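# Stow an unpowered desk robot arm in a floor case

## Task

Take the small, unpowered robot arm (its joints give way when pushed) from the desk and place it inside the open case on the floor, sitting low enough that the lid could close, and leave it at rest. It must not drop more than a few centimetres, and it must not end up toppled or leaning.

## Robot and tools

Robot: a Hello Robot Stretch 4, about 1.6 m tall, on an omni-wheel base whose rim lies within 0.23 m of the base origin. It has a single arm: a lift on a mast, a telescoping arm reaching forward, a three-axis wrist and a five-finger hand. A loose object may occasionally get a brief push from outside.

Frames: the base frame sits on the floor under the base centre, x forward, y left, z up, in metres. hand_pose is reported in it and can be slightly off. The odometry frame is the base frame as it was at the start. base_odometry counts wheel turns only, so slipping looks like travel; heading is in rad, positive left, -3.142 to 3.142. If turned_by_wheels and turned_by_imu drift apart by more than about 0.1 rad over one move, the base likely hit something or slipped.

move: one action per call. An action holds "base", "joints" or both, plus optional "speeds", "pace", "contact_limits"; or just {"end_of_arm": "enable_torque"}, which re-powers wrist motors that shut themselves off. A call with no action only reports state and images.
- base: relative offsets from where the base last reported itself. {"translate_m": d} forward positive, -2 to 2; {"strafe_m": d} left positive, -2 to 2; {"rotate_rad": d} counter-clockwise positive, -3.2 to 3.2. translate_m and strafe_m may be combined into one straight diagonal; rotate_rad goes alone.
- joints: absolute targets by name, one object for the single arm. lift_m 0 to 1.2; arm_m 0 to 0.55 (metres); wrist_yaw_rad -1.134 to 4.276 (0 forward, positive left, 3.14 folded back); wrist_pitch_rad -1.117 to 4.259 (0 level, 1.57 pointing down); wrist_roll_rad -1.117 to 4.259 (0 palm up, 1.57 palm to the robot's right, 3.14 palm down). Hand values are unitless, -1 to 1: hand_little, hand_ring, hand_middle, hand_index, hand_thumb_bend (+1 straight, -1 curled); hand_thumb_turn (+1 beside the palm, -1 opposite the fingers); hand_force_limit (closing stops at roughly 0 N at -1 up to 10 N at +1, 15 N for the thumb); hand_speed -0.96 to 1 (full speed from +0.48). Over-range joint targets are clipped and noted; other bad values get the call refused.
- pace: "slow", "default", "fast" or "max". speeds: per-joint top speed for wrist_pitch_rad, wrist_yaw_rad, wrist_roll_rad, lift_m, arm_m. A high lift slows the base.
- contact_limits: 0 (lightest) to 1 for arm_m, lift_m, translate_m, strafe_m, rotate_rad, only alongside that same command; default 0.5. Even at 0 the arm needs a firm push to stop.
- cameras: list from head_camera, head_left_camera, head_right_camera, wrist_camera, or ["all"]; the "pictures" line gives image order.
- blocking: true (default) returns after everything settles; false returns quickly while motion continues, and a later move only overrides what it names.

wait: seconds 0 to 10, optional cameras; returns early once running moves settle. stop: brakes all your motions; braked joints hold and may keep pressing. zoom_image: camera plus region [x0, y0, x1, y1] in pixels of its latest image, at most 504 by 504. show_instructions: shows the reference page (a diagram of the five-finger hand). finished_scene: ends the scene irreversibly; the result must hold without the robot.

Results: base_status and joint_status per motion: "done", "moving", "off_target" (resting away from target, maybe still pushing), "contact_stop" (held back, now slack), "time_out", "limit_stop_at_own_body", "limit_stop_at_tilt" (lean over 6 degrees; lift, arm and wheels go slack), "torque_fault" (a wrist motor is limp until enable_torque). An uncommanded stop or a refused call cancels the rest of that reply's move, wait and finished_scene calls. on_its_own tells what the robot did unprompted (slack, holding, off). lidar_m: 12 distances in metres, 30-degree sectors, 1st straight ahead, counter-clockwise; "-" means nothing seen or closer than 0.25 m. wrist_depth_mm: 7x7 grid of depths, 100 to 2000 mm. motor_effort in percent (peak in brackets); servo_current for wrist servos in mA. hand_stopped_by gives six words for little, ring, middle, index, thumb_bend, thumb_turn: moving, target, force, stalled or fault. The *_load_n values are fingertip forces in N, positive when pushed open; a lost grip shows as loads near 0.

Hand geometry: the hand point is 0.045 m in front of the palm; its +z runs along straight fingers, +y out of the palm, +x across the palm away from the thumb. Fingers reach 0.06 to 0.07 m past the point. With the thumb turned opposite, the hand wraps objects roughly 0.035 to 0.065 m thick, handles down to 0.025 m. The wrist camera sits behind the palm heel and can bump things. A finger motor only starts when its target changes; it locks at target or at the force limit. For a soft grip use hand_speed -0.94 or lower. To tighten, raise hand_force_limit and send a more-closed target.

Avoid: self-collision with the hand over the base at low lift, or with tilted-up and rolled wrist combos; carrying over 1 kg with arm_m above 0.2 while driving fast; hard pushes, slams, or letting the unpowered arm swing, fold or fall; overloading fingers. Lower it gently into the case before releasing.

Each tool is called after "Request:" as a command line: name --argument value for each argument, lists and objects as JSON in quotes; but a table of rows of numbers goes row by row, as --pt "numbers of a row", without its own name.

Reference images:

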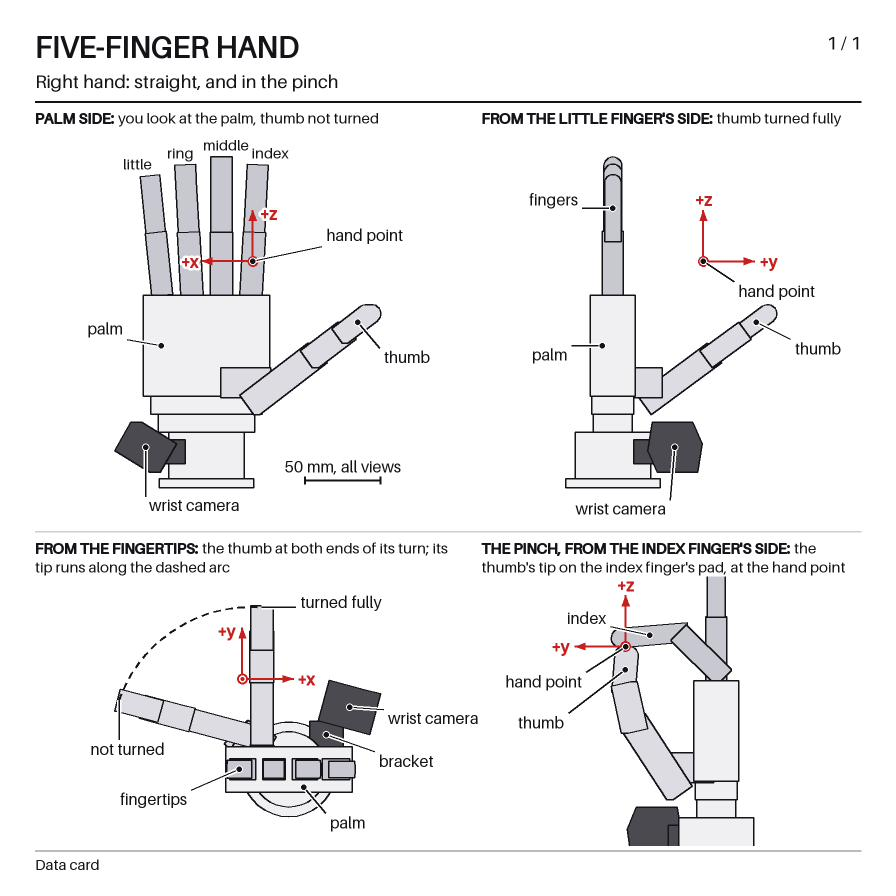

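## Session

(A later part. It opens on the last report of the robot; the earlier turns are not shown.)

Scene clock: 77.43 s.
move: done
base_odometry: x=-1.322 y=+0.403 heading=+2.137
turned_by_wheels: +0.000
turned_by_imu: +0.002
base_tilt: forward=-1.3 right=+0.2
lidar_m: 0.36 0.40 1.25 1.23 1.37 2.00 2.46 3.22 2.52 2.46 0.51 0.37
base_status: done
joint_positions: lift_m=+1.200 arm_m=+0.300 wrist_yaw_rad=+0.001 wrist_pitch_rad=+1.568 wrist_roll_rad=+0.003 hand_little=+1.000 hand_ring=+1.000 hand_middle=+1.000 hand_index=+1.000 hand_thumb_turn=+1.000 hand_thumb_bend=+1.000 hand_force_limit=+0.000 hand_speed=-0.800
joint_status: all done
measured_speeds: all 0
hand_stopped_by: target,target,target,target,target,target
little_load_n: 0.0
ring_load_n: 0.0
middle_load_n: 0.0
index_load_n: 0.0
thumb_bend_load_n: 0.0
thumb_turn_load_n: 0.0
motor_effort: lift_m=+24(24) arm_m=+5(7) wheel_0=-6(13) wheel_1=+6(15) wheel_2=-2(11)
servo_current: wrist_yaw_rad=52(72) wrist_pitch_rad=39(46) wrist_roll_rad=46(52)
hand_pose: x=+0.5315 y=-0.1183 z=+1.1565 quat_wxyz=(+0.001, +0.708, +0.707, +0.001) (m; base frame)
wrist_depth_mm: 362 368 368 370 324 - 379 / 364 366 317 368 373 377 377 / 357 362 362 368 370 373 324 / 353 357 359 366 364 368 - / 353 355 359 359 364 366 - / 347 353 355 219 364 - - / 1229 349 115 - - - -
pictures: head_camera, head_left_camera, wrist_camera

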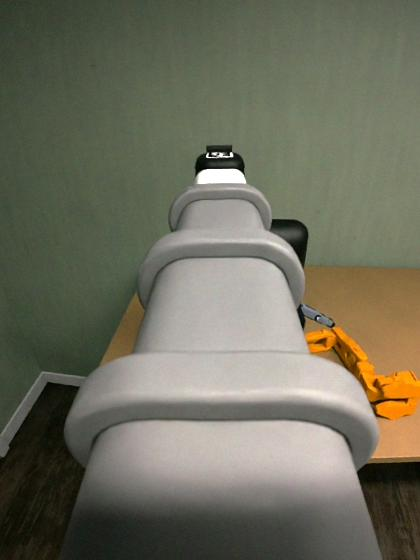

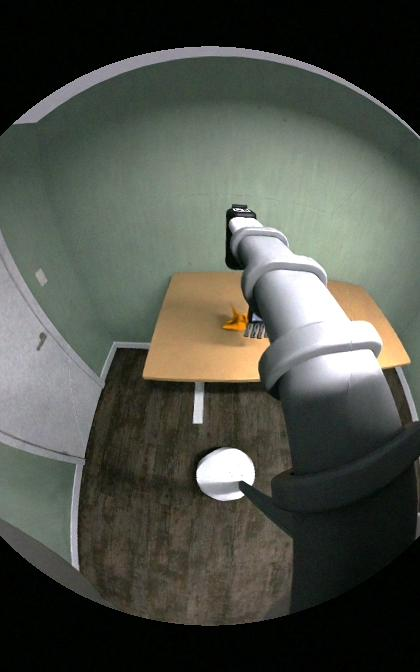

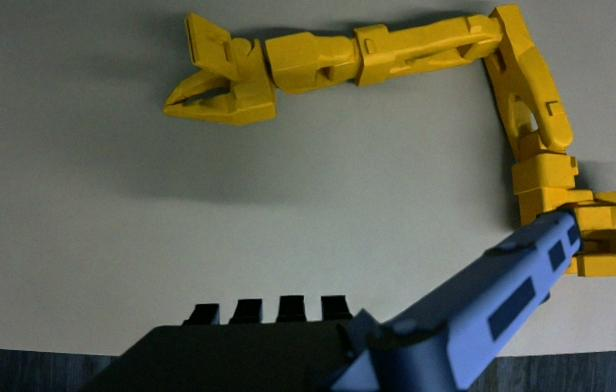

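Request:
move --base '{"translate_m": 0.05, "strafe_m": -0.012}' --joints '{"arm_m": 0.528, "wrist_roll_rad": 2.48, "lift_m": 1.18}' --cameras '["wrist_camera", "head_camera"]'

Scene clock: 90.10 s.
move: done
base_odometry: x=-1.339 y=+0.452 heading=+2.138
turned_by_wheels: +0.001
turned_by_imu: +0.003
base_tilt: forward=-1.2 right=+0.1
lidar_m: 0.32 0.34 1.28 1.25 1.37 2.00 2.51 3.23 2.49 1.07 0.43 0.33
base_status: done
joint_positions: lift_m=+1.180 arm_m=+0.528 wrist_yaw_rad=+0.001 wrist_pitch_rad=+1.568 wrist_roll_rad=+2.476 hand_little=+1.000 hand_ring=+1.000 hand_middle=+1.000 hand_index=+1.000 hand_thumb_turn=+1.000 hand_thumb_bend=+1.000 hand_force_limit=+0.000 hand_speed=-0.800
joint_status: all done
measured_speeds: all 0
hand_stopped_by: target,target,target,target,target,target
little_load_n: 0.0
ring_load_n: 0.5
middle_load_n: 0.0
index_load_n: 0.0
thumb_bend_load_n: 0.0
thumb_turn_load_n: 0.0
motor_effort: lift_m=+14(21) arm_m=+6(7) wheel_0=+4(13) wheel_1=+7(10) wheel_2=-1(12)
servo_current: wrist_yaw_rad=26(65) wrist_pitch_rad=46(46) wrist_roll_rad=39(124)
hand_pose: x=+0.6329 y=-0.1004 z=+1.1370 quat_wxyz=(-0.001, +0.899, -0.437, +0.001) (m; base frame)
wrist_depth_mm: 340 319 347 347 347 347 349 / 340 340 342 345 347 349 353 / 338 338 340 343 345 349 349 / 336 340 343 342 287 347 347 / 336 334 340 342 342 347 - / 334 334 336 219 342 - - / 330 336 116 - - - -
pictures: head_camera, wrist_camera

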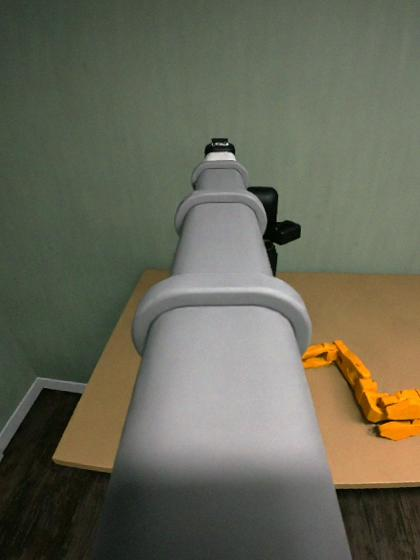

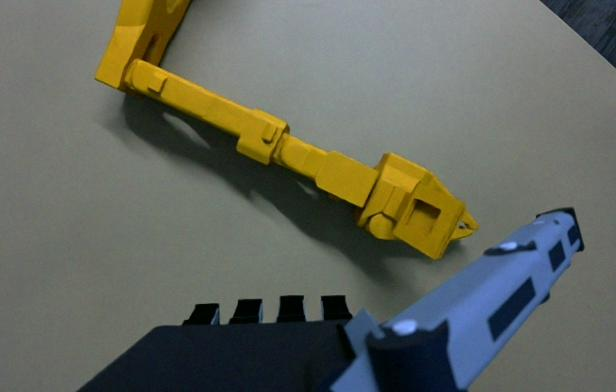

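Request:
move --joints '{"lift_m": 1.1}' --pace "slow" --contact_limits '{"lift_m": 0.1}' --cameras '["wrist_camera", "head_camera"]'

Request:
zoom_image --camera "head_camera" --region '[200, 180, 340, 400]'

Scene clock: 94.73 s.
move: done
base_odometry: x=-1.339 y=+0.452 heading=+2.138
turned_by_wheels: +0.000
turned_by_imu: +0.002
base_tilt: forward=-1.2 right=+0.2
lidar_m: 0.32 0.36 1.28 1.25 1.37 2.00 2.53 3.22 2.51 1.07 0.44 0.33
base_status: not commanded
joint_positions: lift_m=+1.100 arm_m=+0.528 wrist_yaw_rad=+0.001 wrist_pitch_rad=+1.568 wrist_roll_rad=+2.476 hand_little=+1.000 hand_ring=+1.000 hand_middle=+1.000 hand_index=+1.000 hand_thumb_turn=+1.000 hand_thumb_bend=+1.000 hand_force_limit=+0.000 hand_speed=-0.800
joint_status: all done
measured_speeds: all 0
hand_stopped_by: target,target,target,target,target,target
little_load_n: 0.0
ring_load_n: 0.0
middle_load_n: 0.0
index_load_n: 0.0
thumb_bend_load_n: -0.5
thumb_turn_load_n: 0.0
motor_effort: lift_m=+14(14) arm_m=+6(6) wheel_0=+4(5) wheel_1=+6(7) wheel_2=-1(1)
servo_current: wrist_yaw_rad=26(65) wrist_pitch_rad=39(52) wrist_roll_rad=46(59)
contact_limits: lift_m 0.1
hand_pose: x=+0.6329 y=-0.1004 z=+1.0570 quat_wxyz=(-0.001, +0.899, -0.437, +0.001) (m; base frame)
wrist_depth_mm: 211 251 264 267 267 270 270 / 259 262 209 266 266 268 270 / 259 262 263 206 265 267 267 / 258 259 262 263 202 187 267 / 257 258 260 262 262 184 - / 256 258 258 260 262 - - / 255 255 116 - - - -
pictures: head_camera, wrist_camera

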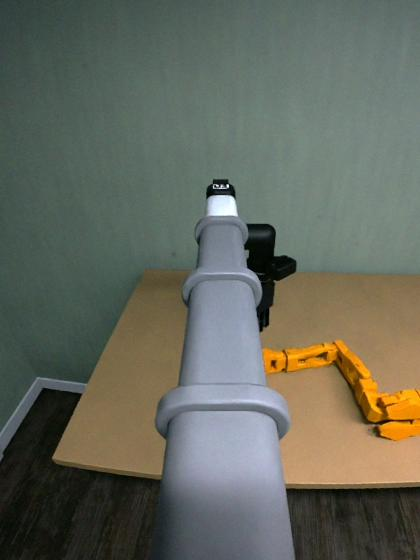

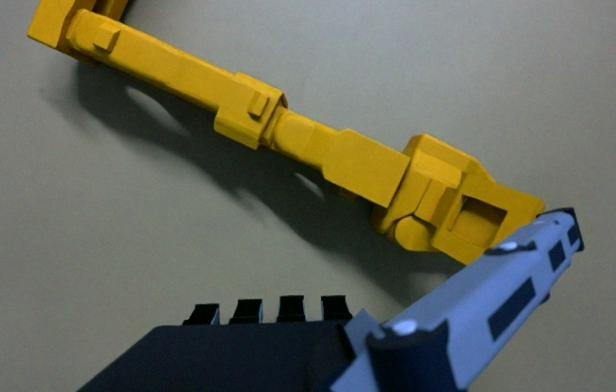

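Scaled by 2.291 from the camera's 420x560 image, which has a finer 1200x1600 frame.

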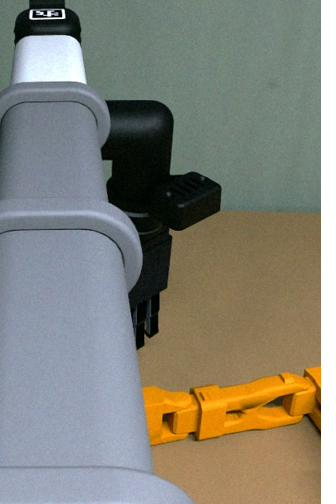

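Request:
move --joints '{"lift_m": 1.087}' --pace "slow" --contact_limits '{"lift_m": 0.1}'

Request:
move --base '{"strafe_m": -0.05}' --joints '{"arm_m": 0.464}' --pace "slow" --cameras '["wrist_camera"]'

Scene clock: 96.70 s.
move: done
base_odometry: x=-1.339 y=+0.452 heading=+2.138
turned_by_wheels: +0.000
turned_by_imu: +0.001
base_tilt: forward=-1.2 right=+0.2
lidar_m: 0.33 0.35 1.27 1.24 1.36 2.02 2.52 3.21 2.49 1.05 0.44 0.33
base_status: not commanded
joint_positions: lift_m=+1.087 arm_m=+0.528 wrist_yaw_rad=+0.001 wrist_pitch_rad=+1.568 wrist_roll_rad=+2.476 hand_little=+1.000 hand_ring=+1.000 hand_middle=+1.000 hand_index=+1.000 hand_thumb_turn=+1.000 hand_thumb_bend=+1.000 hand_force_limit=+0.000 hand_speed=-0.800
joint_status: all done
measured_speeds: all 0
hand_stopped_by: target,target,target,target,target,target
little_load_n: 0.0
ring_load_n: 0.0
middle_load_n: 0.0
index_load_n: 0.0
thumb_bend_load_n: 0.0
thumb_turn_load_n: 0.0
motor_effort: lift_m=+13(14) arm_m=+6(6) wheel_0=+4(5) wheel_1=+7(7) wheel_2=-1(1)
servo_current: wrist_yaw_rad=52(59) wrist_pitch_rad=39(52) wrist_roll_rad=46(46)
contact_limits: lift_m 0.1
hand_pose: x=+0.6329 y=-0.1004 z=+1.0441 quat_wxyz=(-0.001, +0.899, -0.437, +0.001) (m; base frame)
wrist_depth_mm: 199 191 252 254 254 256 257 / 247 249 195 252 253 255 257 / 247 248 249 195 252 253 255 / 245 247 249 251 187 169 - / 245 246 248 248 251 176 - / 243 245 247 247 249 - - / 241 243 116 - - - -
pictures: none

Scene clock: 98.60 s.
move: done
base_odometry: x=-1.297 y=+0.479 heading=+2.137
turned_by_wheels: +0.000
turned_by_imu: +0.000
base_tilt: forward=-1.3 right=+0.1
lidar_m: 0.31 0.34 0.51 1.29 1.43 2.08 2.65 3.15 2.44 1.06 0.44 0.33
base_status: done
joint_positions: lift_m=+1.087 arm_m=+0.464 wrist_yaw_rad=+0.001 wrist_pitch_rad=+1.568 wrist_roll_rad=+2.477 hand_little=+1.000 hand_ring=+1.000 hand_middle=+1.000 hand_index=+1.000 hand_thumb_turn=+1.000 hand_thumb_bend=+1.000 hand_force_limit=+0.000 hand_speed=-0.800
joint_status: all done
measured_speeds: all 0
hand_stopped_by: target,target,target,target,target,target
little_load_n: 0.0
ring_load_n: 0.0
middle_load_n: 0.0
index_load_n: 0.0
thumb_bend_load_n: 0.0
thumb_turn_load_n: 0.0
motor_effort: lift_m=+14(14) arm_m=-6(8) wheel_0=+4(12) wheel_1=-7(11) wheel_2=+0(3)
servo_current: wrist_yaw_rad=20(78) wrist_pitch_rad=39(52) wrist_roll_rad=46(52)
contact_limits: lift_m 0.1
hand_pose: x=+0.5694 y=-0.1003 z=+1.0441 quat_wxyz=(-0.001, +0.899, -0.437, +0.001) (m; base frame)
wrist_depth_mm: 247 220 251 253 253 256 258 / 190 250 251 252 253 255 257 / 193 249 249 251 252 255 255 / 246 246 196 251 252 252 253 / 245 246 248 193 251 252 - / 244 246 247 193 186 - - / 242 243 115 - - - -
pictures: wrist_camera

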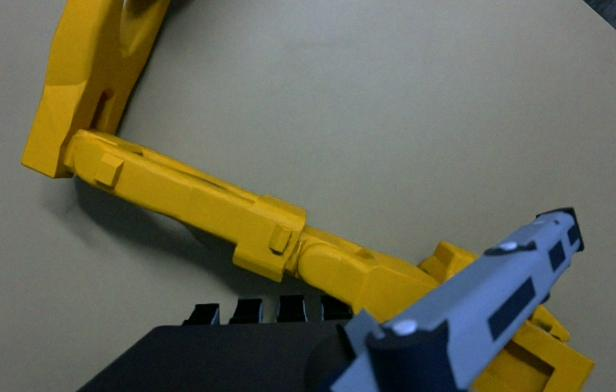

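Request:
move --base '{"strafe_m": -0.036}' --joints '{"arm_m": 0.418}' --pace "slow" --speeds '{"arm_m": 0.08}' --cameras '["wrist_camera", "head_camera"]'

Scene clock: 100.50 s.
move: done
base_odometry: x=-1.267 y=+0.498 heading=+2.137
turned_by_wheels: +0.000
turned_by_imu: +0.001
base_tilt: forward=-1.2 right=+0.2
lidar_m: 0.31 0.34 0.50 1.31 1.46 2.14 2.61 3.11 2.43 1.05 0.43 0.32
base_status: done
joint_positions: lift_m=+1.087 arm_m=+0.418 wrist_yaw_rad=+0.001 wrist_pitch_rad=+1.568 wrist_roll_rad=+2.477 hand_little=+1.000 hand_ring=+1.000 hand_middle=+1.000 hand_index=+1.000 hand_thumb_turn=+1.000 hand_thumb_bend=+1.000 hand_force_limit=+0.000 hand_speed=-0.800
joint_status: all done
measured_speeds: all 0
hand_stopped_by: target,target,target,target,target,target
little_load_n: 0.0
ring_load_n: 0.0
middle_load_n: 0.0
index_load_n: 0.0
thumb_bend_load_n: -0.5
thumb_turn_load_n: 0.0
motor_effort: lift_m=+14(14) arm_m=-6(7) wheel_0=+7(13) wheel_1=-8(12) wheel_2=+0(3)
servo_current: wrist_yaw_rad=52(78) wrist_pitch_rad=46(52) wrist_roll_rad=33(52)
contact_limits: lift_m 0.1
hand_pose: x=+0.5234 y=-0.1003 z=+1.0441 quat_wxyz=(-0.001, +0.899, -0.437, +0.001) (m; base frame)
wrist_depth_mm: 248 209 252 254 255 256 1229 / 247 218 251 252 253 255 256 / 246 248 249 252 252 255 255 / 245 200 248 250 251 252 254 / 246 246 195 193 250 252 - / 244 245 248 193 190 - - / 243 244 116 - - - -
pictures: head_camera, wrist_camera

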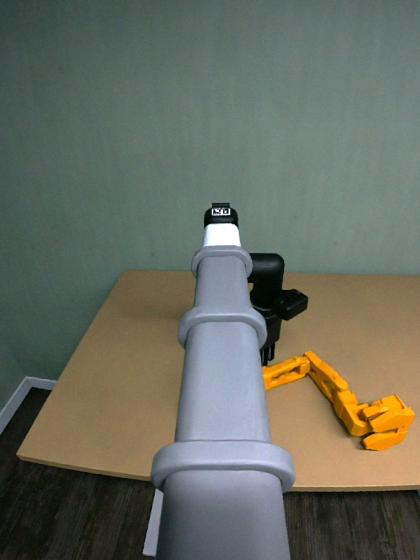

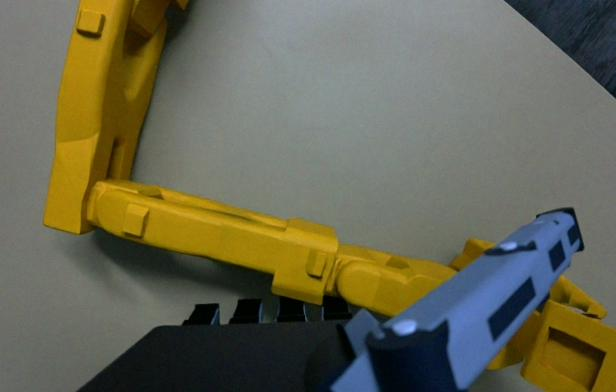

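Request:
move --joints '{"arm_m": 0.46}'

Request:
move --base '{"strafe_m": 0.11}' --joints '{"lift_m": 1.2, "wrist_roll_rad": 3.14}' --cameras '["wrist_camera", "head_camera"]'

Scene clock: 104.43 s.
move: done
base_odometry: x=-1.267 y=+0.498 heading=+2.137
turned_by_wheels: +0.000
turned_by_imu: +0.002
base_tilt: forward=-1.2 right=+0.2
lidar_m: 0.31 0.33 0.51 1.32 1.46 2.13 2.61 3.10 2.41 1.04 0.44 0.31
base_status: not commanded
joint_positions: lift_m=+1.087 arm_m=+0.460 wrist_yaw_rad=+0.001 wrist_pitch_rad=+1.569 wrist_roll_rad=+2.477 hand_little=+1.000 hand_ring=+1.000 hand_middle=+1.000 hand_index=+1.000 hand_thumb_turn=+1.000 hand_thumb_bend=+1.000 hand_force_limit=+0.000 hand_speed=-0.800
joint_status: all done
measured_speeds: all 0
hand_stopped_by: target,target,target,target,target,target
little_load_n: 0.0
ring_load_n: 0.0
middle_load_n: 0.0
index_load_n: 0.0
thumb_bend_load_n: 0.0
thumb_turn_load_n: 0.0
motor_effort: lift_m=+13(14) arm_m=+6(7) wheel_0=+7(8) wheel_1=-8(8) wheel_2=+0(1)
servo_current: wrist_yaw_rad=39(59) wrist_pitch_rad=39(46) wrist_roll_rad=39(59)
contact_limits: lift_m 0.1
hand_pose: x=+0.5649 y=-0.1003 z=+1.0441 quat_wxyz=(-0.001, +0.899, -0.437, +0.001) (m; base frame)
wrist_depth_mm: 249 186 251 252 255 256 257 / 248 223 251 253 253 254 257 / 247 193 250 251 252 254 255 / 246 247 248 196 196 253 - / 245 246 248 249 249 187 - / 243 245 245 247 250 - - / 243 243 116 - - - -
pictures: none

Scene clock: 105.97 s.
move: done
base_odometry: x=-1.359 y=+0.439 heading=+2.137
turned_by_wheels: +0.000
turned_by_imu: +0.001
base_tilt: forward=-1.2 right=+0.2
lidar_m: 0.33 0.35 1.24 1.23 1.33 1.97 2.55 3.26 2.52 1.06 0.45 0.33
base_status: done
joint_positions: lift_m=+1.200 arm_m=+0.460 wrist_yaw_rad=+0.001 wrist_pitch_rad=+1.569 wrist_roll_rad=+3.136 hand_little=+1.000 hand_ring=+1.000 hand_middle=+1.000 hand_index=+1.000 hand_thumb_turn=+1.000 hand_thumb_bend=+1.000 hand_force_limit=+0.000 hand_speed=-0.800
joint_status: all done
measured_speeds: all 0
hand_stopped_by: target,target,target,target,target,target
little_load_n: 0.0
ring_load_n: 0.0
middle_load_n: 0.0
index_load_n: 0.0
thumb_bend_load_n: 0.0
thumb_turn_load_n: 0.0
motor_effort: lift_m=+24(27) arm_m=+6(6) wheel_0=-4(16) wheel_1=+6(15) wheel_2=+0(3)
servo_current: wrist_yaw_rad=33(72) wrist_pitch_rad=39(52) wrist_roll_rad=39(98)
hand_pose: x=+0.5709 y=-0.0570 z=+1.1562 quat_wxyz=(-0.001, +0.709, -0.705, +0.001) (m; base frame)
wrist_depth_mm: 357 357 362 366 370 373 375 / 353 357 359 366 368 370 375 / 353 357 357 312 366 366 373 / 351 301 355 362 364 366 373 / 353 355 359 362 364 366 - / 351 351 355 218 364 - - / 347 349 116 - - - -
pictures: head_camera, wrist_camera

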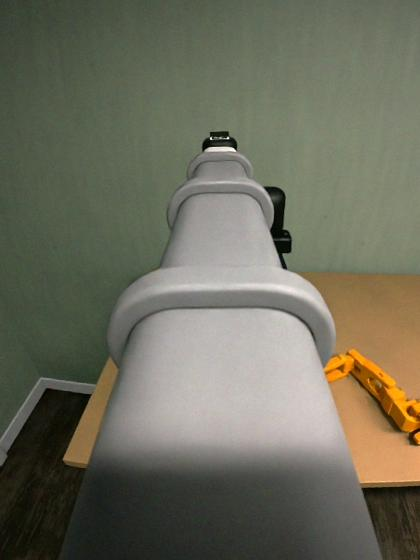

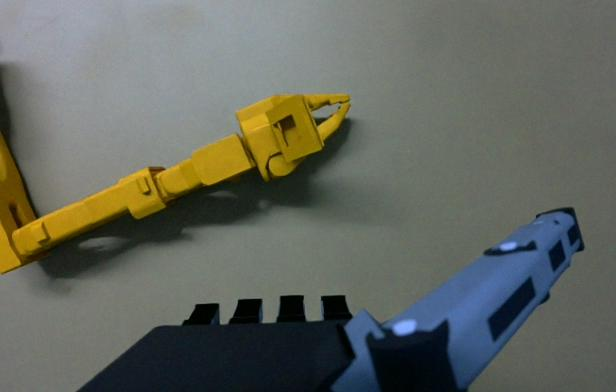

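Request:
move --base '{"strafe_m": 0.015}' --joints '{"lift_m": 1.087}'

Request:
move --joints '{"arm_m": 0.34}' --pace "slow" --cameras '["wrist_camera", "head_camera"]'

Scene clock: 109.63 s.
move: done
base_odometry: x=-1.372 y=+0.431 heading=+2.137
turned_by_wheels: +0.000
turned_by_imu: +0.002
base_tilt: forward=-1.2 right=+0.1
lidar_m: 0.32 0.34 1.23 1.20 1.32 1.95 2.55 3.27 2.54 1.07 0.46 0.34
base_status: done
joint_positions: lift_m=+1.087 arm_m=+0.460 wrist_yaw_rad=+0.001 wrist_pitch_rad=+1.569 wrist_roll_rad=+3.137 hand_little=+1.000 hand_ring=+1.000 hand_middle=+1.000 hand_index=+1.000 hand_thumb_turn=+1.000 hand_thumb_bend=+1.000 hand_force_limit=+0.000 hand_speed=-0.800
joint_status: all done
measured_speeds: all 0
hand_stopped_by: target,target,target,target,target,target
little_load_n: 0.0
ring_load_n: 0.0
middle_load_n: 0.0
index_load_n: 0.0
thumb_bend_load_n: 0.0
thumb_turn_load_n: 0.0
motor_effort: lift_m=+14(22) arm_m=+5(6) wheel_0=-6(14) wheel_1=+7(15) wheel_2=+0(3)
servo_current: wrist_yaw_rad=46(65) wrist_pitch_rad=46(52) wrist_roll_rad=33(59)
hand_pose: x=+0.5709 y=-0.0570 z=+1.0441 quat_wxyz=(-0.001, +0.709, -0.705, +0.001) (m; base frame)
wrist_depth_mm: 246 248 250 253 254 258 260 / 245 248 173 218 255 256 258 / 244 184 200 252 254 255 259 / 191 246 248 251 253 255 255 / 242 246 247 249 252 254 - / 241 244 247 247 249 - - / 241 243 116 - - - -
pictures: none

Scene clock: 112.10 s.
move: done
base_odometry: x=-1.372 y=+0.431 heading=+2.137
turned_by_wheels: +0.000
turned_by_imu: +0.001
base_tilt: forward=-1.3 right=+0.1
lidar_m: 0.31 0.36 1.23 1.20 1.33 1.93 2.53 3.26 2.54 1.08 0.44 0.33
base_status: not commanded
joint_positions: lift_m=+1.087 arm_m=+0.340 wrist_yaw_rad=+0.001 wrist_pitch_rad=+1.569 wrist_roll_rad=+3.137 hand_little=+1.000 hand_ring=+1.000 hand_middle=+1.000 hand_index=+1.000 hand_thumb_turn=+1.000 hand_thumb_bend=+1.000 hand_force_limit=+0.000 hand_speed=-0.800
joint_status: all done
measured_speeds: all 0
hand_stopped_by: target,target,target,target,target,target
little_load_n: 0.0
ring_load_n: -0.5
middle_load_n: 0.0
index_load_n: 0.0
thumb_bend_load_n: 0.0
thumb_turn_load_n: 0.0
motor_effort: lift_m=+14(15) arm_m=-6(7) wheel_0=-6(7) wheel_1=+7(7) wheel_2=+0(1)
servo_current: wrist_yaw_rad=39(65) wrist_pitch_rad=46(52) wrist_roll_rad=46(52)
hand_pose: x=+0.4514 y=-0.0569 z=+1.0441 quat_wxyz=(-0.001, +0.709, -0.705, +0.001) (m; base frame)
wrist_depth_mm: 1160 249 251 253 255 1205 1205 / 245 248 250 252 255 256 260 / 245 247 248 251 254 256 257 / 244 246 206 216 252 255 257 / 243 244 193 250 250 253 - / 241 182 188 193 251 - - / 187 189 116 - - - -
pictures: head_camera, wrist_camera

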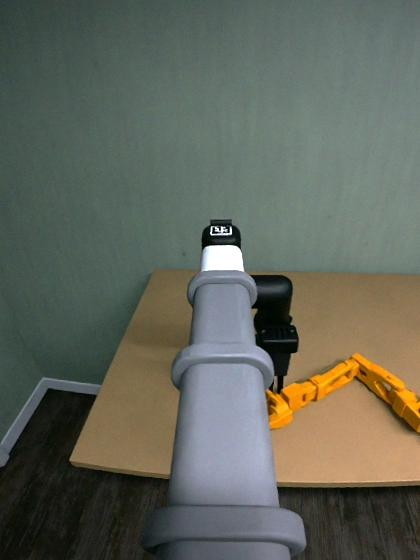

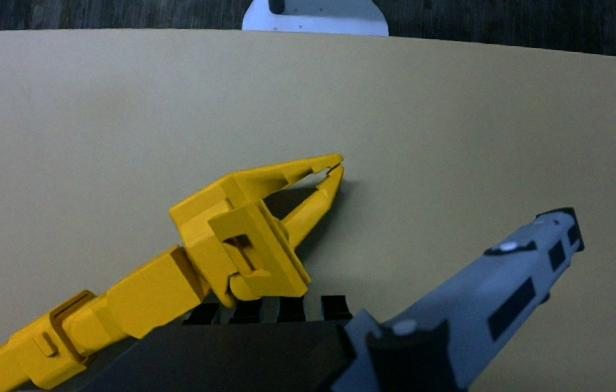

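Request:
move --joints '{"arm_m": 0.305}' --pace "slow"

Request:
move --joints '{"arm_m": 0.33}'

Request:
move --joints '{"lift_m": 1.2}' --base '{"strafe_m": -0.06}' --cameras '["wrist_camera", "head_camera"]'

Scene clock: 114.27 s.
move: done
base_odometry: x=-1.372 y=+0.431 heading=+2.137
turned_by_wheels: +0.000
turned_by_imu: +0.001
base_tilt: forward=-1.2 right=+0.2
lidar_m: 0.32 0.34 1.23 1.20 1.32 1.93 2.55 3.27 2.53 1.07 0.45 0.34
base_status: not commanded
joint_positions: lift_m=+1.087 arm_m=+0.305 wrist_yaw_rad=+0.001 wrist_pitch_rad=+1.569 wrist_roll_rad=+3.137 hand_little=+1.000 hand_ring=+1.000 hand_middle=+1.000 hand_index=+1.000 hand_thumb_turn=+1.000 hand_thumb_bend=+1.000 hand_force_limit=+0.000 hand_speed=-0.800
joint_status: all done
measured_speeds: all 0
hand_stopped_by: target,target,target,target,target,target
little_load_n: 0.0
ring_load_n: 0.0
middle_load_n: 0.0
index_load_n: 0.0
thumb_bend_load_n: 0.0
thumb_turn_load_n: 0.0
motor_effort: lift_m=+14(14) arm_m=-6(7) wheel_0=-6(7) wheel_1=+7(7) wheel_2=+0(1)
servo_current: wrist_yaw_rad=33(72) wrist_pitch_rad=46(46) wrist_roll_rad=33(52)
hand_pose: x=+0.4164 y=-0.0569 z=+1.0441 quat_wxyz=(-0.001, +0.709, -0.705, +0.001) (m; base frame)
wrist_depth_mm: 1160 1182 1182 - 1205 1229 1255 / 246 249 250 252 255 1205 1229 / 245 247 249 252 252 256 259 / 243 246 206 251 253 255 255 / 243 244 191 250 251 254 - / 243 182 183 217 250 - - / 188 188 116 - - - -
pictures: none

Scene clock: 115.07 s.
move: done
base_odometry: x=-1.372 y=+0.431 heading=+2.137
turned_by_wheels: +0.000
turned_by_imu: +0.000
base_tilt: forward=-1.3 right=+0.1
lidar_m: 0.32 0.35 1.23 1.21 1.31 1.95 2.55 3.26 2.54 1.06 0.44 0.34
base_status: not commanded
joint_positions: lift_m=+1.087 arm_m=+0.330 wrist_yaw_rad=+0.001 wrist_pitch_rad=+1.569 wrist_roll_rad=+3.137 hand_little=+1.000 hand_ring=+1.000 hand_middle=+1.000 hand_index=+1.000 hand_thumb_turn=+1.000 hand_thumb_bend=+1.000 hand_force_limit=+0.000 hand_speed=-0.800
joint_status: all done
measured_speeds: all 0
hand_stopped_by: target,target,target,target,target,target
little_load_n: 0.0
ring_load_n: 0.0
middle_load_n: 0.0
index_load_n: 0.0
thumb_bend_load_n: 0.0
thumb_turn_load_n: 0.0
motor_effort: lift_m=+14(14) arm_m=+6(7) wheel_0=-6(7) wheel_1=+7(7) wheel_2=+0(1)
servo_current: wrist_yaw_rad=33(65) wrist_pitch_rad=39(46) wrist_roll_rad=33(52)
hand_pose: x=+0.4409 y=-0.0569 z=+1.0441 quat_wxyz=(-0.001, +0.709, -0.705, +0.001) (m; base frame)
wrist_depth_mm: 1160 1182 1160 - 1205 1229 1229 / 246 248 249 253 253 257 260 / 246 247 249 251 253 255 257 / 244 245 171 251 253 255 256 / 244 182 200 249 252 253 - / 190 243 247 247 250 - - / 241 242 115 - - - -
pictures: none

Scene clock: 116.57 s.
move: done
base_odometry: x=-1.321 y=+0.463 heading=+2.137
turned_by_wheels: +0.000
turned_by_imu: +0.000
base_tilt: forward=-1.2 right=+0.2
lidar_m: 0.31 0.34 0.50 1.27 1.38 2.05 2.50 3.19 2.47 1.07 0.46 0.32
base_status: done
joint_positions: lift_m=+1.200 arm_m=+0.330 wrist_yaw_rad=+0.001 wrist_pitch_rad=+1.569 wrist_roll_rad=+3.137 hand_little=+1.000 hand_ring=+1.000 hand_middle=+1.000 hand_index=+1.000 hand_thumb_turn=+1.000 hand_thumb_bend=+1.000 hand_force_limit=+0.000 hand_speed=-0.800
joint_status: all done
measured_speeds: all 0
hand_stopped_by: target,target,target,target,target,target
little_load_n: 0.0
ring_load_n: 0.0
middle_load_n: 0.0
index_load_n: 0.0
thumb_bend_load_n: 0.0
thumb_turn_load_n: 0.0
motor_effort: lift_m=+24(26) arm_m=+6(6) wheel_0=+4(14) wheel_1=-6(14) wheel_2=+0(4)
servo_current: wrist_yaw_rad=20(65) wrist_pitch_rad=46(52) wrist_roll_rad=46(59)
hand_pose: x=+0.4409 y=-0.0569 z=+1.1562 quat_wxyz=(-0.001, +0.709, -0.705, +0.001) (m; base frame)
wrist_depth_mm: 1281 1281 1308 - 1336 1336 1366 / 1281 1281 1281 364 1308 1366 1308 / 351 355 359 362 368 370 373 / 353 357 355 307 366 370 368 / 351 355 357 359 362 366 - / 319 351 304 218 364 - - / 349 - 116 - - - -
pictures: head_camera, wrist_camera

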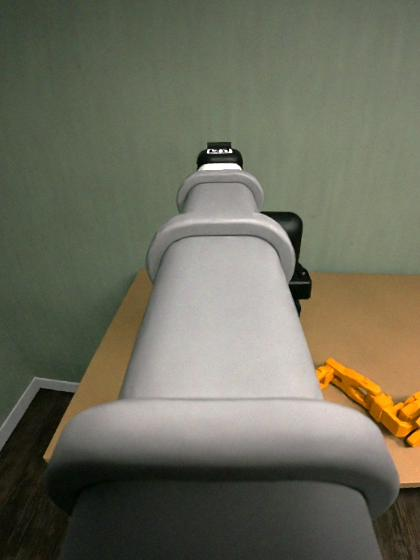

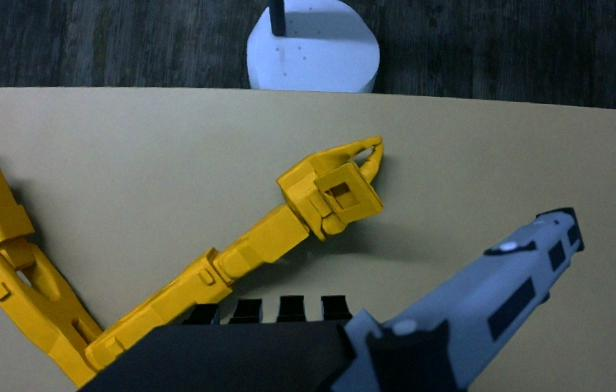

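Request:
move --base '{"strafe_m": 0.145}' --joints '{"arm_m": 0.26, "wrist_roll_rad": 1.57}' --cameras '["wrist_camera"]'

Request:
move --joints '{"lift_m": 1.087}'

Request:
move --base '{"strafe_m": -0.11}' --joints '{"arm_m": 0.28}' --pace "slow" --cameras '["wrist_camera", "head_camera"]'

Scene clock: 119.90 s.
move: done
base_odometry: x=-1.444 y=+0.385 heading=+2.137
turned_by_wheels: +0.000
turned_by_imu: +0.002
base_tilt: forward=-1.3 right=+0.1
lidar_m: 0.31 0.35 1.14 1.11 1.21 1.79 2.54 3.38 2.62 1.12 0.46 0.34
base_status: done
joint_positions: lift_m=+1.200 arm_m=+0.260 wrist_yaw_rad=+0.001 wrist_pitch_rad=+1.569 wrist_roll_rad=+1.574 hand_little=+1.000 hand_ring=+1.000 hand_middle=+1.000 hand_index=+1.000 hand_thumb_turn=+1.000 hand_thumb_bend=+1.000 hand_force_limit=+0.000 hand_speed=-0.800
joint_status: all done
measured_speeds: all 0
hand_stopped_by: target,target,target,target,target,target
little_load_n: 0.0
ring_load_n: 0.0
middle_load_n: 0.0
index_load_n: 0.0
thumb_bend_load_n: 0.0
thumb_turn_load_n: 0.0
motor_effort: lift_m=+24(24) arm_m=-6(7) wheel_0=-2(17) wheel_1=+3(16) wheel_2=+0(4)
servo_current: wrist_yaw_rad=59(72) wrist_pitch_rad=46(52) wrist_roll_rad=33(124)
hand_pose: x=+0.4008 y=-0.1475 z=+1.1563 quat_wxyz=(+0.000, +1.000, -0.001, +0.001) (m; base frame)
wrist_depth_mm: 366 366 368 373 1336 1336 1336 / 364 366 366 364 1336 1336 1308 / 359 362 364 366 1281 1336 1308 / 357 359 359 359 364 1281 1336 / 357 355 359 359 366 - - / 351 355 355 219 - - - / 351 351 116 - - - -
pictures: wrist_camera

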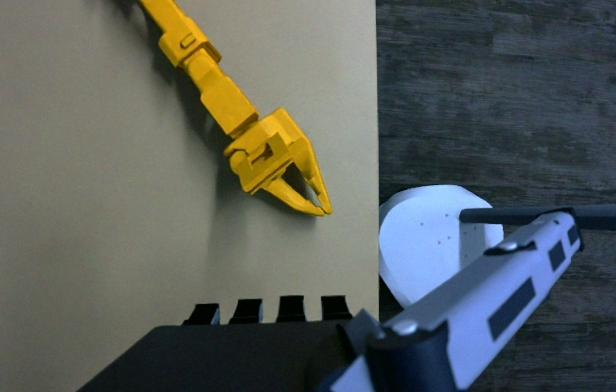

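Scene clock: 121.40 s.
move: done
base_odometry: x=-1.444 y=+0.385 heading=+2.137
turned_by_wheels: +0.000
turned_by_imu: +0.001
base_tilt: forward=-1.2 right=+0.2
lidar_m: 0.33 0.36 1.15 1.12 1.22 1.81 2.53 3.38 2.62 1.09 0.46 0.33
base_status: not commanded
joint_positions: lift_m=+1.087 arm_m=+0.260 wrist_yaw_rad=+0.001 wrist_pitch_rad=+1.569 wrist_roll_rad=+1.574 hand_little=+1.000 hand_ring=+1.000 hand_middle=+1.000 hand_index=+1.000 hand_thumb_turn=+1.000 hand_thumb_bend=+1.000 hand_force_limit=+0.000 hand_speed=-0.800
joint_status: all done
measured_speeds: all 0
hand_stopped_by: target,target,target,target,target,target
little_load_n: 0.0
ring_load_n: 0.0
middle_load_n: 0.0
index_load_n: 0.0
thumb_bend_load_n: 0.0
thumb_turn_load_n: 0.0
motor_effort: lift_m=+14(22) arm_m=-5(6) wheel_0=-1(2) wheel_1=+3(3) wheel_2=+0(1)
servo_current: wrist_yaw_rad=52(59) wrist_pitch_rad=46(52) wrist_roll_rad=39(52)
hand_pose: x=+0.4008 y=-0.1475 z=+1.0441 quat_wxyz=(+0.000, +1.000, -0.001, +0.001) (m; base frame)
wrist_depth_mm: 253 254 255 257 257 1205 1205 / 252 252 198 255 256 1229 1205 / 250 250 211 253 254 1205 1205 / 248 250 250 251 252 1182 1205 / 246 247 249 251 250 - - / 246 245 248 247 250 - - / 243 245 116 - - - -
pictures: none

Scene clock: 123.67 s.
move: done
base_odometry: x=-1.351 y=+0.444 heading=+2.137
turned_by_wheels: +0.000
turned_by_imu: +0.001
base_tilt: forward=-1.2 right=+0.3
lidar_m: 0.32 0.35 1.26 1.22 1.34 1.97 2.53 3.26 2.52 1.07 0.45 0.33
base_status: done
joint_positions: lift_m=+1.087 arm_m=+0.280 wrist_yaw_rad=+0.001 wrist_pitch_rad=+1.569 wrist_roll_rad=+1.573 hand_little=+1.000 hand_ring=+1.000 hand_middle=+1.000 hand_index=+1.000 hand_thumb_turn=+1.000 hand_thumb_bend=+1.000 hand_force_limit=+0.000 hand_speed=-0.800
joint_status: all done
measured_speeds: all 0
hand_stopped_by: target,target,target,target,target,target
little_load_n: 0.0
ring_load_n: 0.0
middle_load_n: 0.0
index_load_n: 0.0
thumb_bend_load_n: 0.0
thumb_turn_load_n: 0.0
motor_effort: lift_m=+14(14) arm_m=+6(7) wheel_0=+6(13) wheel_1=-6(13) wheel_2=+0(5)
servo_current: wrist_yaw_rad=46(72) wrist_pitch_rad=46(52) wrist_roll_rad=46(52)
hand_pose: x=+0.4203 y=-0.1476 z=+1.0441 quat_wxyz=(+0.000, +1.000, -0.001, +0.001) (m; base frame)
wrist_depth_mm: 252 199 255 256 256 1205 1255 / 249 251 253 256 255 1229 1205 / 249 249 195 253 256 1205 1229 / 246 249 250 196 254 991 1205 / 245 247 249 200 209 - - / 244 245 246 192 - - - / 241 242 115 - - - -
pictures: head_camera, wrist_camera

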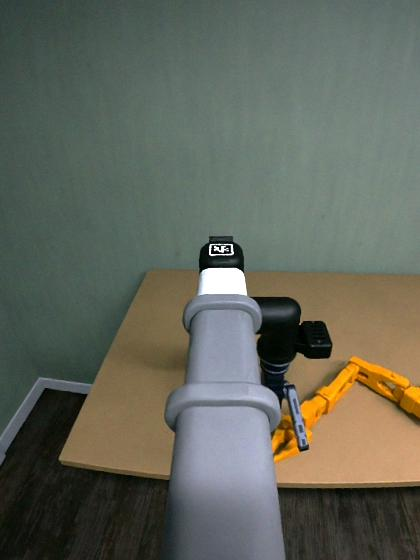

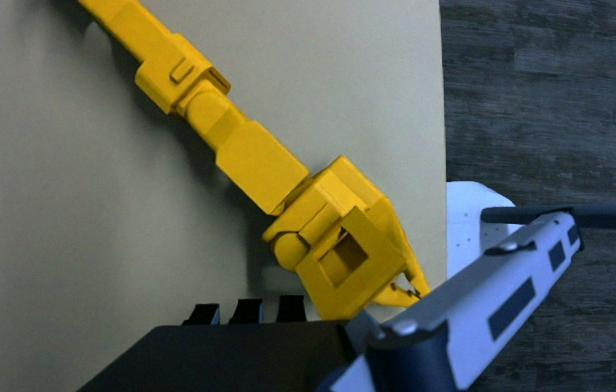

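Request:
move --base '{"strafe_m": -0.06}' --joints '{"arm_m": 0.29}' --pace "slow" --cameras '["wrist_camera"]'

Scene clock: 126.53 s.
move: done
base_odometry: x=-1.301 y=+0.476 heading=+2.137
turned_by_wheels: +0.000
turned_by_imu: +0.001
base_tilt: forward=-1.2 right=+0.2
lidar_m: 0.31 0.34 0.51 1.28 1.41 2.06 2.67 3.16 2.46 1.08 0.45 0.34
base_status: done
joint_positions: lift_m=+1.087 arm_m=+0.290 wrist_yaw_rad=+0.001 wrist_pitch_rad=+1.569 wrist_roll_rad=+1.573 hand_little=+1.000 hand_ring=+1.000 hand_middle=+1.000 hand_index=+1.000 hand_thumb_turn=+1.000 hand_thumb_bend=+1.000 hand_force_limit=+0.000 hand_speed=-0.800
joint_status: all done
measured_speeds: all 0
hand_stopped_by: target,target,target,target,target,target
little_load_n: 0.0
ring_load_n: 0.0
middle_load_n: 0.0
index_load_n: 0.0
thumb_bend_load_n: 0.0
thumb_turn_load_n: 0.0
motor_effort: lift_m=+14(14) arm_m=+6(7) wheel_0=+6(15) wheel_1=-7(13) wheel_2=+0(3)
servo_current: wrist_yaw_rad=46(65) wrist_pitch_rad=46(46) wrist_roll_rad=39(52)
hand_pose: x=+0.4304 y=-0.1476 z=+1.0441 quat_wxyz=(+0.000, +1.000, -0.001, +0.001) (m; base frame)
wrist_depth_mm: 252 195 255 256 257 1255 1229 / 250 251 198 255 256 1229 1229 / 249 250 197 254 255 1205 1205 / 247 248 250 188 255 866 1229 / 244 247 248 249 195 - - / 243 246 247 217 173 - - / 241 243 116 - - - -
pictures: wrist_camera

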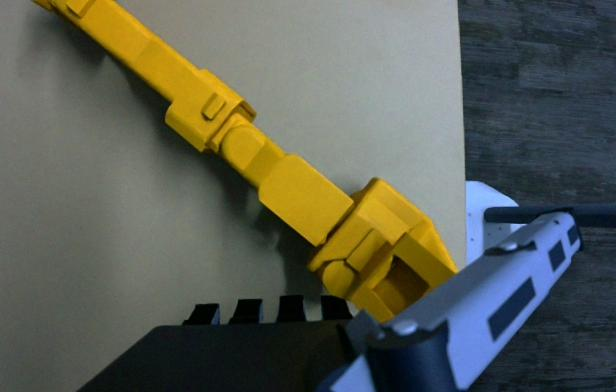

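Request:
move --joints '{"lift_m": 1.2}'

Request:
move --base '{"strafe_m": -0.12}' --joints '{"wrist_roll_rad": 0.0}' --cameras '["wrist_camera", "head_camera"]'

Scene clock: 128.80 s.
move: done
base_odometry: x=-1.301 y=+0.476 heading=+2.137
turned_by_wheels: +0.000
turned_by_imu: +0.001
base_tilt: forward=-1.2 right=+0.2
lidar_m: 0.31 0.36 0.50 1.29 1.40 2.07 2.65 3.17 2.46 1.06 0.44 0.33
base_status: not commanded
joint_positions: lift_m=+1.200 arm_m=+0.290 wrist_yaw_rad=+0.001 wrist_pitch_rad=+1.569 wrist_roll_rad=+1.573 hand_little=+1.000 hand_ring=+1.000 hand_middle=+1.000 hand_index=+1.000 hand_thumb_turn=+1.000 hand_thumb_bend=+1.000 hand_force_limit=+0.000 hand_speed=-0.800
joint_status: all done
measured_speeds: all 0
hand_stopped_by: target,target,target,target,target,target
little_load_n: 0.0
ring_load_n: 0.0
middle_load_n: 0.0
index_load_n: 0.0
thumb_bend_load_n: 0.0
thumb_turn_load_n: 0.0
motor_effort: lift_m=+24(27) arm_m=+6(6) wheel_0=+6(7) wheel_1=-7(7) wheel_2=+0(1)
servo_current: wrist_yaw_rad=59(72) wrist_pitch_rad=39(52) wrist_roll_rad=46(52)
hand_pose: x=+0.4304 y=-0.1476 z=+1.1563 quat_wxyz=(+0.000, +1.000, -0.001, +0.001) (m; base frame)
wrist_depth_mm: 364 366 370 370 373 1336 1336 / 364 364 368 368 370 1336 1336 / 359 364 314 366 368 1308 1308 / 355 357 359 309 366 1308 1336 / 357 357 359 359 281 - - / 353 355 357 218 - - - / 351 351 116 - - - -
pictures: none

Scene clock: 130.37 s.
move: done
base_odometry: x=-1.200 y=+0.540 heading=+2.137
turned_by_wheels: +0.000
turned_by_imu: +0.000
base_tilt: forward=-1.2 right=+0.1
lidar_m: 0.31 0.34 0.48 1.40 1.53 2.26 2.52 3.01 2.33 2.28 0.42 0.31
base_status: done
joint_positions: lift_m=+1.200 arm_m=+0.290 wrist_yaw_rad=+0.001 wrist_pitch_rad=+1.569 wrist_roll_rad=+0.004 hand_little=+1.000 hand_ring=+1.000 hand_middle=+1.000 hand_index=+1.000 hand_thumb_turn=+1.000 hand_thumb_bend=+1.000 hand_force_limit=+0.000 hand_speed=-0.800
joint_status: all done
measured_speeds: all 0
hand_stopped_by: target,target,target,target,target,target
little_load_n: 0.0
ring_load_n: 0.0
middle_load_n: 0.0
index_load_n: 0.0
thumb_bend_load_n: 0.0
thumb_turn_load_n: 0.5
motor_effort: lift_m=+24(24) arm_m=+6(6) wheel_0=+4(14) wheel_1=-5(14) wheel_2=+0(2)
servo_current: wrist_yaw_rad=20(65) wrist_pitch_rad=46(46) wrist_roll_rad=39(111)
hand_pose: x=+0.5214 y=-0.1184 z=+1.1565 quat_wxyz=(+0.001, +0.708, +0.706, +0.001) (m; base frame)
wrist_depth_mm: 359 366 370 373 375 382 382 / 357 366 368 370 373 375 379 / 357 359 364 368 314 373 377 / 353 357 359 364 368 370 375 / 351 355 355 359 364 366 - / 351 351 293 218 364 - - / 345 349 116 - - - -
pictures: head_camera, wrist_camera

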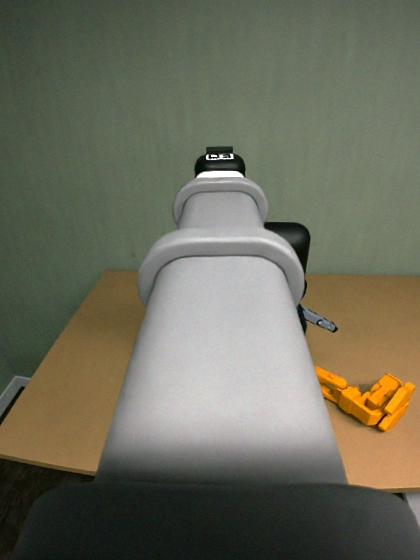

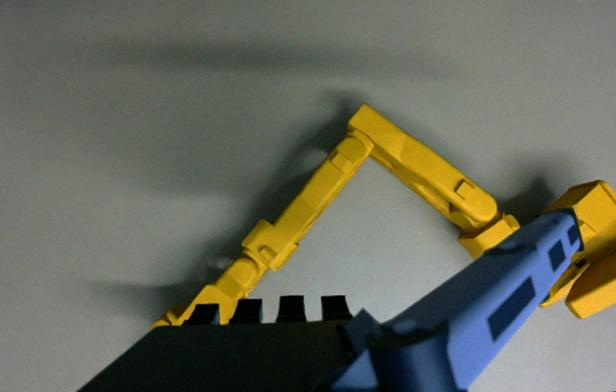

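Request:
move --base '{"strafe_m": -0.12}' --joints '{"wrist_roll_rad": 3.14, "arm_m": 0.43}' --cameras '["wrist_camera", "head_camera"]'

Scene clock: 133.70 s.
move: done
base_odometry: x=-1.099 y=+0.605 heading=+2.137
turned_by_wheels: +0.000
turned_by_imu: +0.001
base_tilt: forward=-1.3 right=+0.3
lidar_m: 0.30 0.31 0.48 1.54 1.66 2.46 2.57 2.88 2.21 2.16 0.43 0.32
base_status: done
joint_positions: lift_m=+1.200 arm_m=+0.430 wrist_yaw_rad=+0.001 wrist_pitch_rad=+1.569 wrist_roll_rad=+3.136 hand_little=+1.000 hand_ring=+1.000 hand_middle=+1.000 hand_index=+1.000 hand_thumb_turn=+1.000 hand_thumb_bend=+1.000 hand_force_limit=+0.000 hand_speed=-0.800
joint_status: all done
measured_speeds: all 0
hand_stopped_by: target,target,target,target,target,target
little_load_n: 0.0
ring_load_n: 0.0
middle_load_n: 0.0
index_load_n: 0.0
thumb_bend_load_n: 0.0
thumb_turn_load_n: 0.0
motor_effort: lift_m=+24(24) arm_m=+6(7) wheel_0=+4(16) wheel_1=-5(14) wheel_2=+0(3)
servo_current: wrist_yaw_rad=46(72) wrist_pitch_rad=39(52) wrist_roll_rad=39(124)
hand_pose: x=+0.5409 y=-0.0570 z=+1.1562 quat_wxyz=(-0.001, +0.709, -0.705, +0.001) (m; base frame)
wrist_depth_mm: 355 359 359 366 366 317 298 / 255 291 362 364 366 332 373 / 282 298 359 362 364 370 370 / 351 357 357 362 366 366 368 / 351 351 357 359 364 368 - / 349 353 355 219 364 - - / 347 351 116 - - - -
pictures: head_camera, wrist_camera

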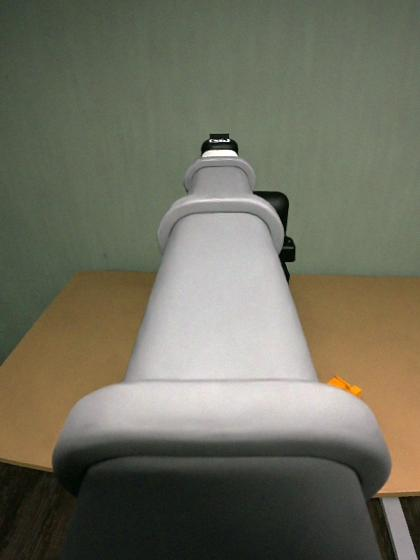

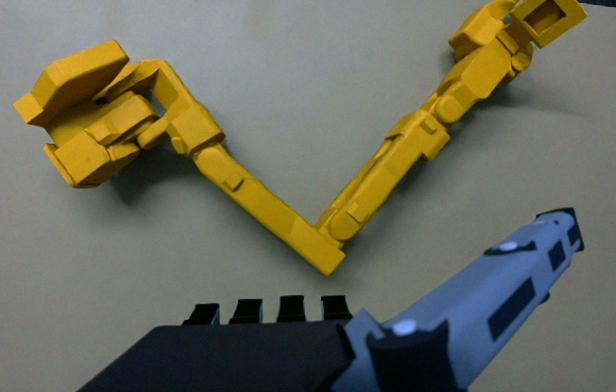

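Request:
zoom_image --camera "wrist_camera" --region '[0, 0, 350, 280]'

Scaled by 1.440.

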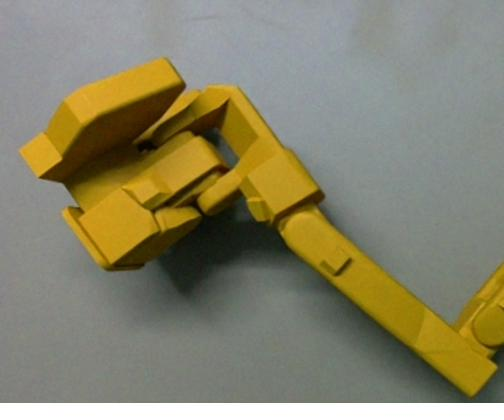

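Request:
move --base '{"strafe_m": 0.24}' --joints '{"arm_m": 0.28, "wrist_roll_rad": 1.4}' --cameras '["wrist_camera"]'

Scene clock: 138.50 s.
move: done
base_odometry: x=-1.301 y=+0.476 heading=+2.137
turned_by_wheels: +0.000
turned_by_imu: +0.003
base_tilt: forward=-1.2 right=+0.3
lidar_m: 0.32 0.35 0.52 1.29 1.42 2.07 2.70 3.17 2.46 1.07 0.44 0.32
base_status: done
joint_positions: lift_m=+1.200 arm_m=+0.280 wrist_yaw_rad=+0.001 wrist_pitch_rad=+1.569 wrist_roll_rad=+1.404 hand_little=+1.000 hand_ring=+1.000 hand_middle=+1.000 hand_index=+1.000 hand_thumb_turn=+1.000 hand_thumb_bend=+1.000 hand_force_limit=+0.000 hand_speed=-0.800
joint_status: all done
measured_speeds: all 0
hand_stopped_by: target,target,target,target,target,target
little_load_n: 0.0
ring_load_n: 0.0
middle_load_n: 0.0
index_load_n: 0.0
thumb_bend_load_n: 0.0
thumb_turn_load_n: 0.0
motor_effort: lift_m=+23(24) arm_m=-5(7) wheel_0=-3(17) wheel_1=+5(15) wheel_2=+0(3)
servo_current: wrist_yaw_rad=46(59) wrist_pitch_rad=46(52) wrist_roll_rad=39(117)
hand_pose: x=+0.4314 y=-0.1519 z=+1.1564 quat_wxyz=(+0.000, +0.996, +0.084, +0.001) (m; base frame)
wrist_depth_mm: 362 366 370 368 373 1336 1336 / 364 362 366 368 370 1336 1366 / 357 364 366 366 368 1336 1308 / 357 359 362 362 368 1308 1336 / 355 355 357 359 319 - - / 349 353 357 217 - - - / 349 349 116 - - - -
pictures: wrist_camera

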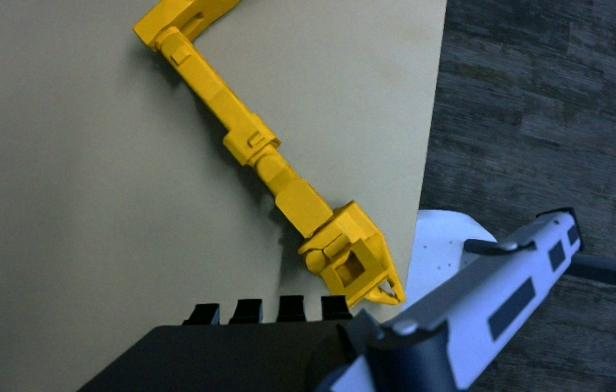

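Request:
move --base '{"strafe_m": 0.07}'

Request:
move --joints '{"lift_m": 1.087}'

Request:
move --base '{"strafe_m": -0.14, "translate_m": 0.02}' --pace "slow" --cameras '["wrist_camera"]'

Scene clock: 140.27 s.
move: done
base_odometry: x=-1.360 y=+0.439 heading=+2.137
turned_by_wheels: +0.000
turned_by_imu: +0.001
base_tilt: forward=-1.3 right=+0.3
lidar_m: 0.32 0.33 1.23 1.23 1.34 1.98 2.54 3.24 2.52 1.07 0.45 0.33
base_status: done
joint_positions: lift_m=+1.200 arm_m=+0.280 wrist_yaw_rad=+0.001 wrist_pitch_rad=+1.569 wrist_roll_rad=+1.404 hand_little=+1.000 hand_ring=+1.000 hand_middle=+1.000 hand_index=+1.000 hand_thumb_turn=+1.000 hand_thumb_bend=+1.000 hand_force_limit=+0.000 hand_speed=-0.800
joint_status: not commanded
measured_speeds: all 0
hand_stopped_by: target,target,target,target,target,target
little_load_n: 0.0
ring_load_n: 0.0
middle_load_n: 0.0
index_load_n: 0.0
thumb_bend_load_n: 0.0
thumb_turn_load_n: 0.0
motor_effort: lift_m=+23(23) arm_m=-5(6) wheel_0=-5(14) wheel_1=+6(15) wheel_2=+0(4)
servo_current: wrist_yaw_rad=13(52) wrist_pitch_rad=39(59) wrist_roll_rad=39(59)
hand_pose: x=+0.4314 y=-0.1519 z=+1.1564 quat_wxyz=(+0.000, +0.996, +0.084, +0.001) (m; base frame)
wrist_depth_mm: 364 364 368 370 373 1366 1336 / 359 362 366 368 373 1336 1336 / 357 362 364 364 368 1336 1308 / 357 357 364 366 330 1308 1336 / 353 355 359 359 364 - - / 349 353 357 218 362 - - / 351 347 116 - - - -
pictures: none

Scene clock: 141.77 s.
move: done
base_odometry: x=-1.360 y=+0.439 heading=+2.137
turned_by_wheels: +0.000
turned_by_imu: +0.001
base_tilt: forward=-1.1 right=+0.2
lidar_m: 0.31 0.36 1.24 1.22 1.33 1.98 2.53 3.25 2.54 1.07 0.46 0.32
base_status: not commanded
joint_positions: lift_m=+1.087 arm_m=+0.280 wrist_yaw_rad=+0.001 wrist_pitch_rad=+1.569 wrist_roll_rad=+1.404 hand_little=+1.000 hand_ring=+1.000 hand_middle=+1.000 hand_index=+1.000 hand_thumb_turn=+1.000 hand_thumb_bend=+1.000 hand_force_limit=+0.000 hand_speed=-0.800
joint_status: all done
measured_speeds: all 0
hand_stopped_by: target,target,target,target,target,target
little_load_n: 0.0
ring_load_n: 0.0
middle_load_n: 0.0
index_load_n: 0.0
thumb_bend_load_n: 0.0
thumb_turn_load_n: 0.0
motor_effort: lift_m=+14(21) arm_m=-5(6) wheel_0=-4(5) wheel_1=+6(6) wheel_2=+0(1)
servo_current: wrist_yaw_rad=39(85) wrist_pitch_rad=46(59) wrist_roll_rad=33(52)
hand_pose: x=+0.4314 y=-0.1519 z=+1.0441 quat_wxyz=(+0.000, +0.996, +0.084, +0.001) (m; base frame)
wrist_depth_mm: 252 254 254 197 258 260 1229 / 251 251 254 191 258 259 1205 / 249 250 251 253 171 1229 1229 / 248 249 249 251 206 1182 1205 / 245 247 248 250 251 - - / 244 245 246 248 250 - - / 242 242 116 - - - -
pictures: none

Scene clock: 144.40 s.
move: done
base_odometry: x=-1.253 y=+0.530 heading=+2.137
turned_by_wheels: -0.001
turned_by_imu: +0.000
base_tilt: forward=-1.3 right=+0.2
lidar_m: 0.29 0.32 0.46 1.36 1.49 2.18 2.57 3.08 2.40 0.99 0.42 0.31
base_status: done
joint_positions: lift_m=+1.087 arm_m=+0.280 wrist_yaw_rad=+0.001 wrist_pitch_rad=+1.569 wrist_roll_rad=+1.403 hand_little=+1.000 hand_ring=+1.000 hand_middle=+1.000 hand_index=+1.000 hand_thumb_turn=+1.000 hand_thumb_bend=+1.000 hand_force_limit=+0.000 hand_speed=-0.800
joint_status: not commanded
measured_speeds: all 0
hand_stopped_by: target,target,target,target,target,target
little_load_n: 0.0
ring_load_n: 0.0
middle_load_n: 0.0
index_load_n: 0.0
thumb_bend_load_n: 0.0
thumb_turn_load_n: 0.0
motor_effort: lift_m=+14(14) arm_m=-5(6) wheel_0=+5(12) wheel_1=-8(11) wheel_2=-5(8)
servo_current: wrist_yaw_rad=39(65) wrist_pitch_rad=39(52) wrist_roll_rad=33(52)
hand_pose: x=+0.4314 y=-0.1519 z=+1.0441 quat_wxyz=(+0.000, +0.996, +0.084, +0.001) (m; base frame)
wrist_depth_mm: 252 252 254 256 258 260 1255 / 251 252 198 255 256 258 1229 / 248 251 251 253 254 256 1205 / 246 249 250 193 253 254 1205 / 246 247 248 249 193 254 - / 244 244 248 219 195 - - / 242 242 115 - - - -
pictures: wrist_camera

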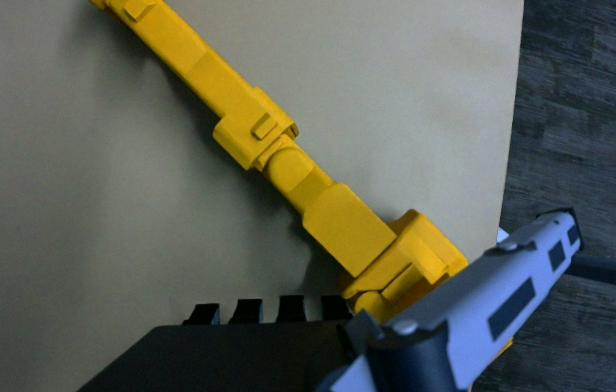

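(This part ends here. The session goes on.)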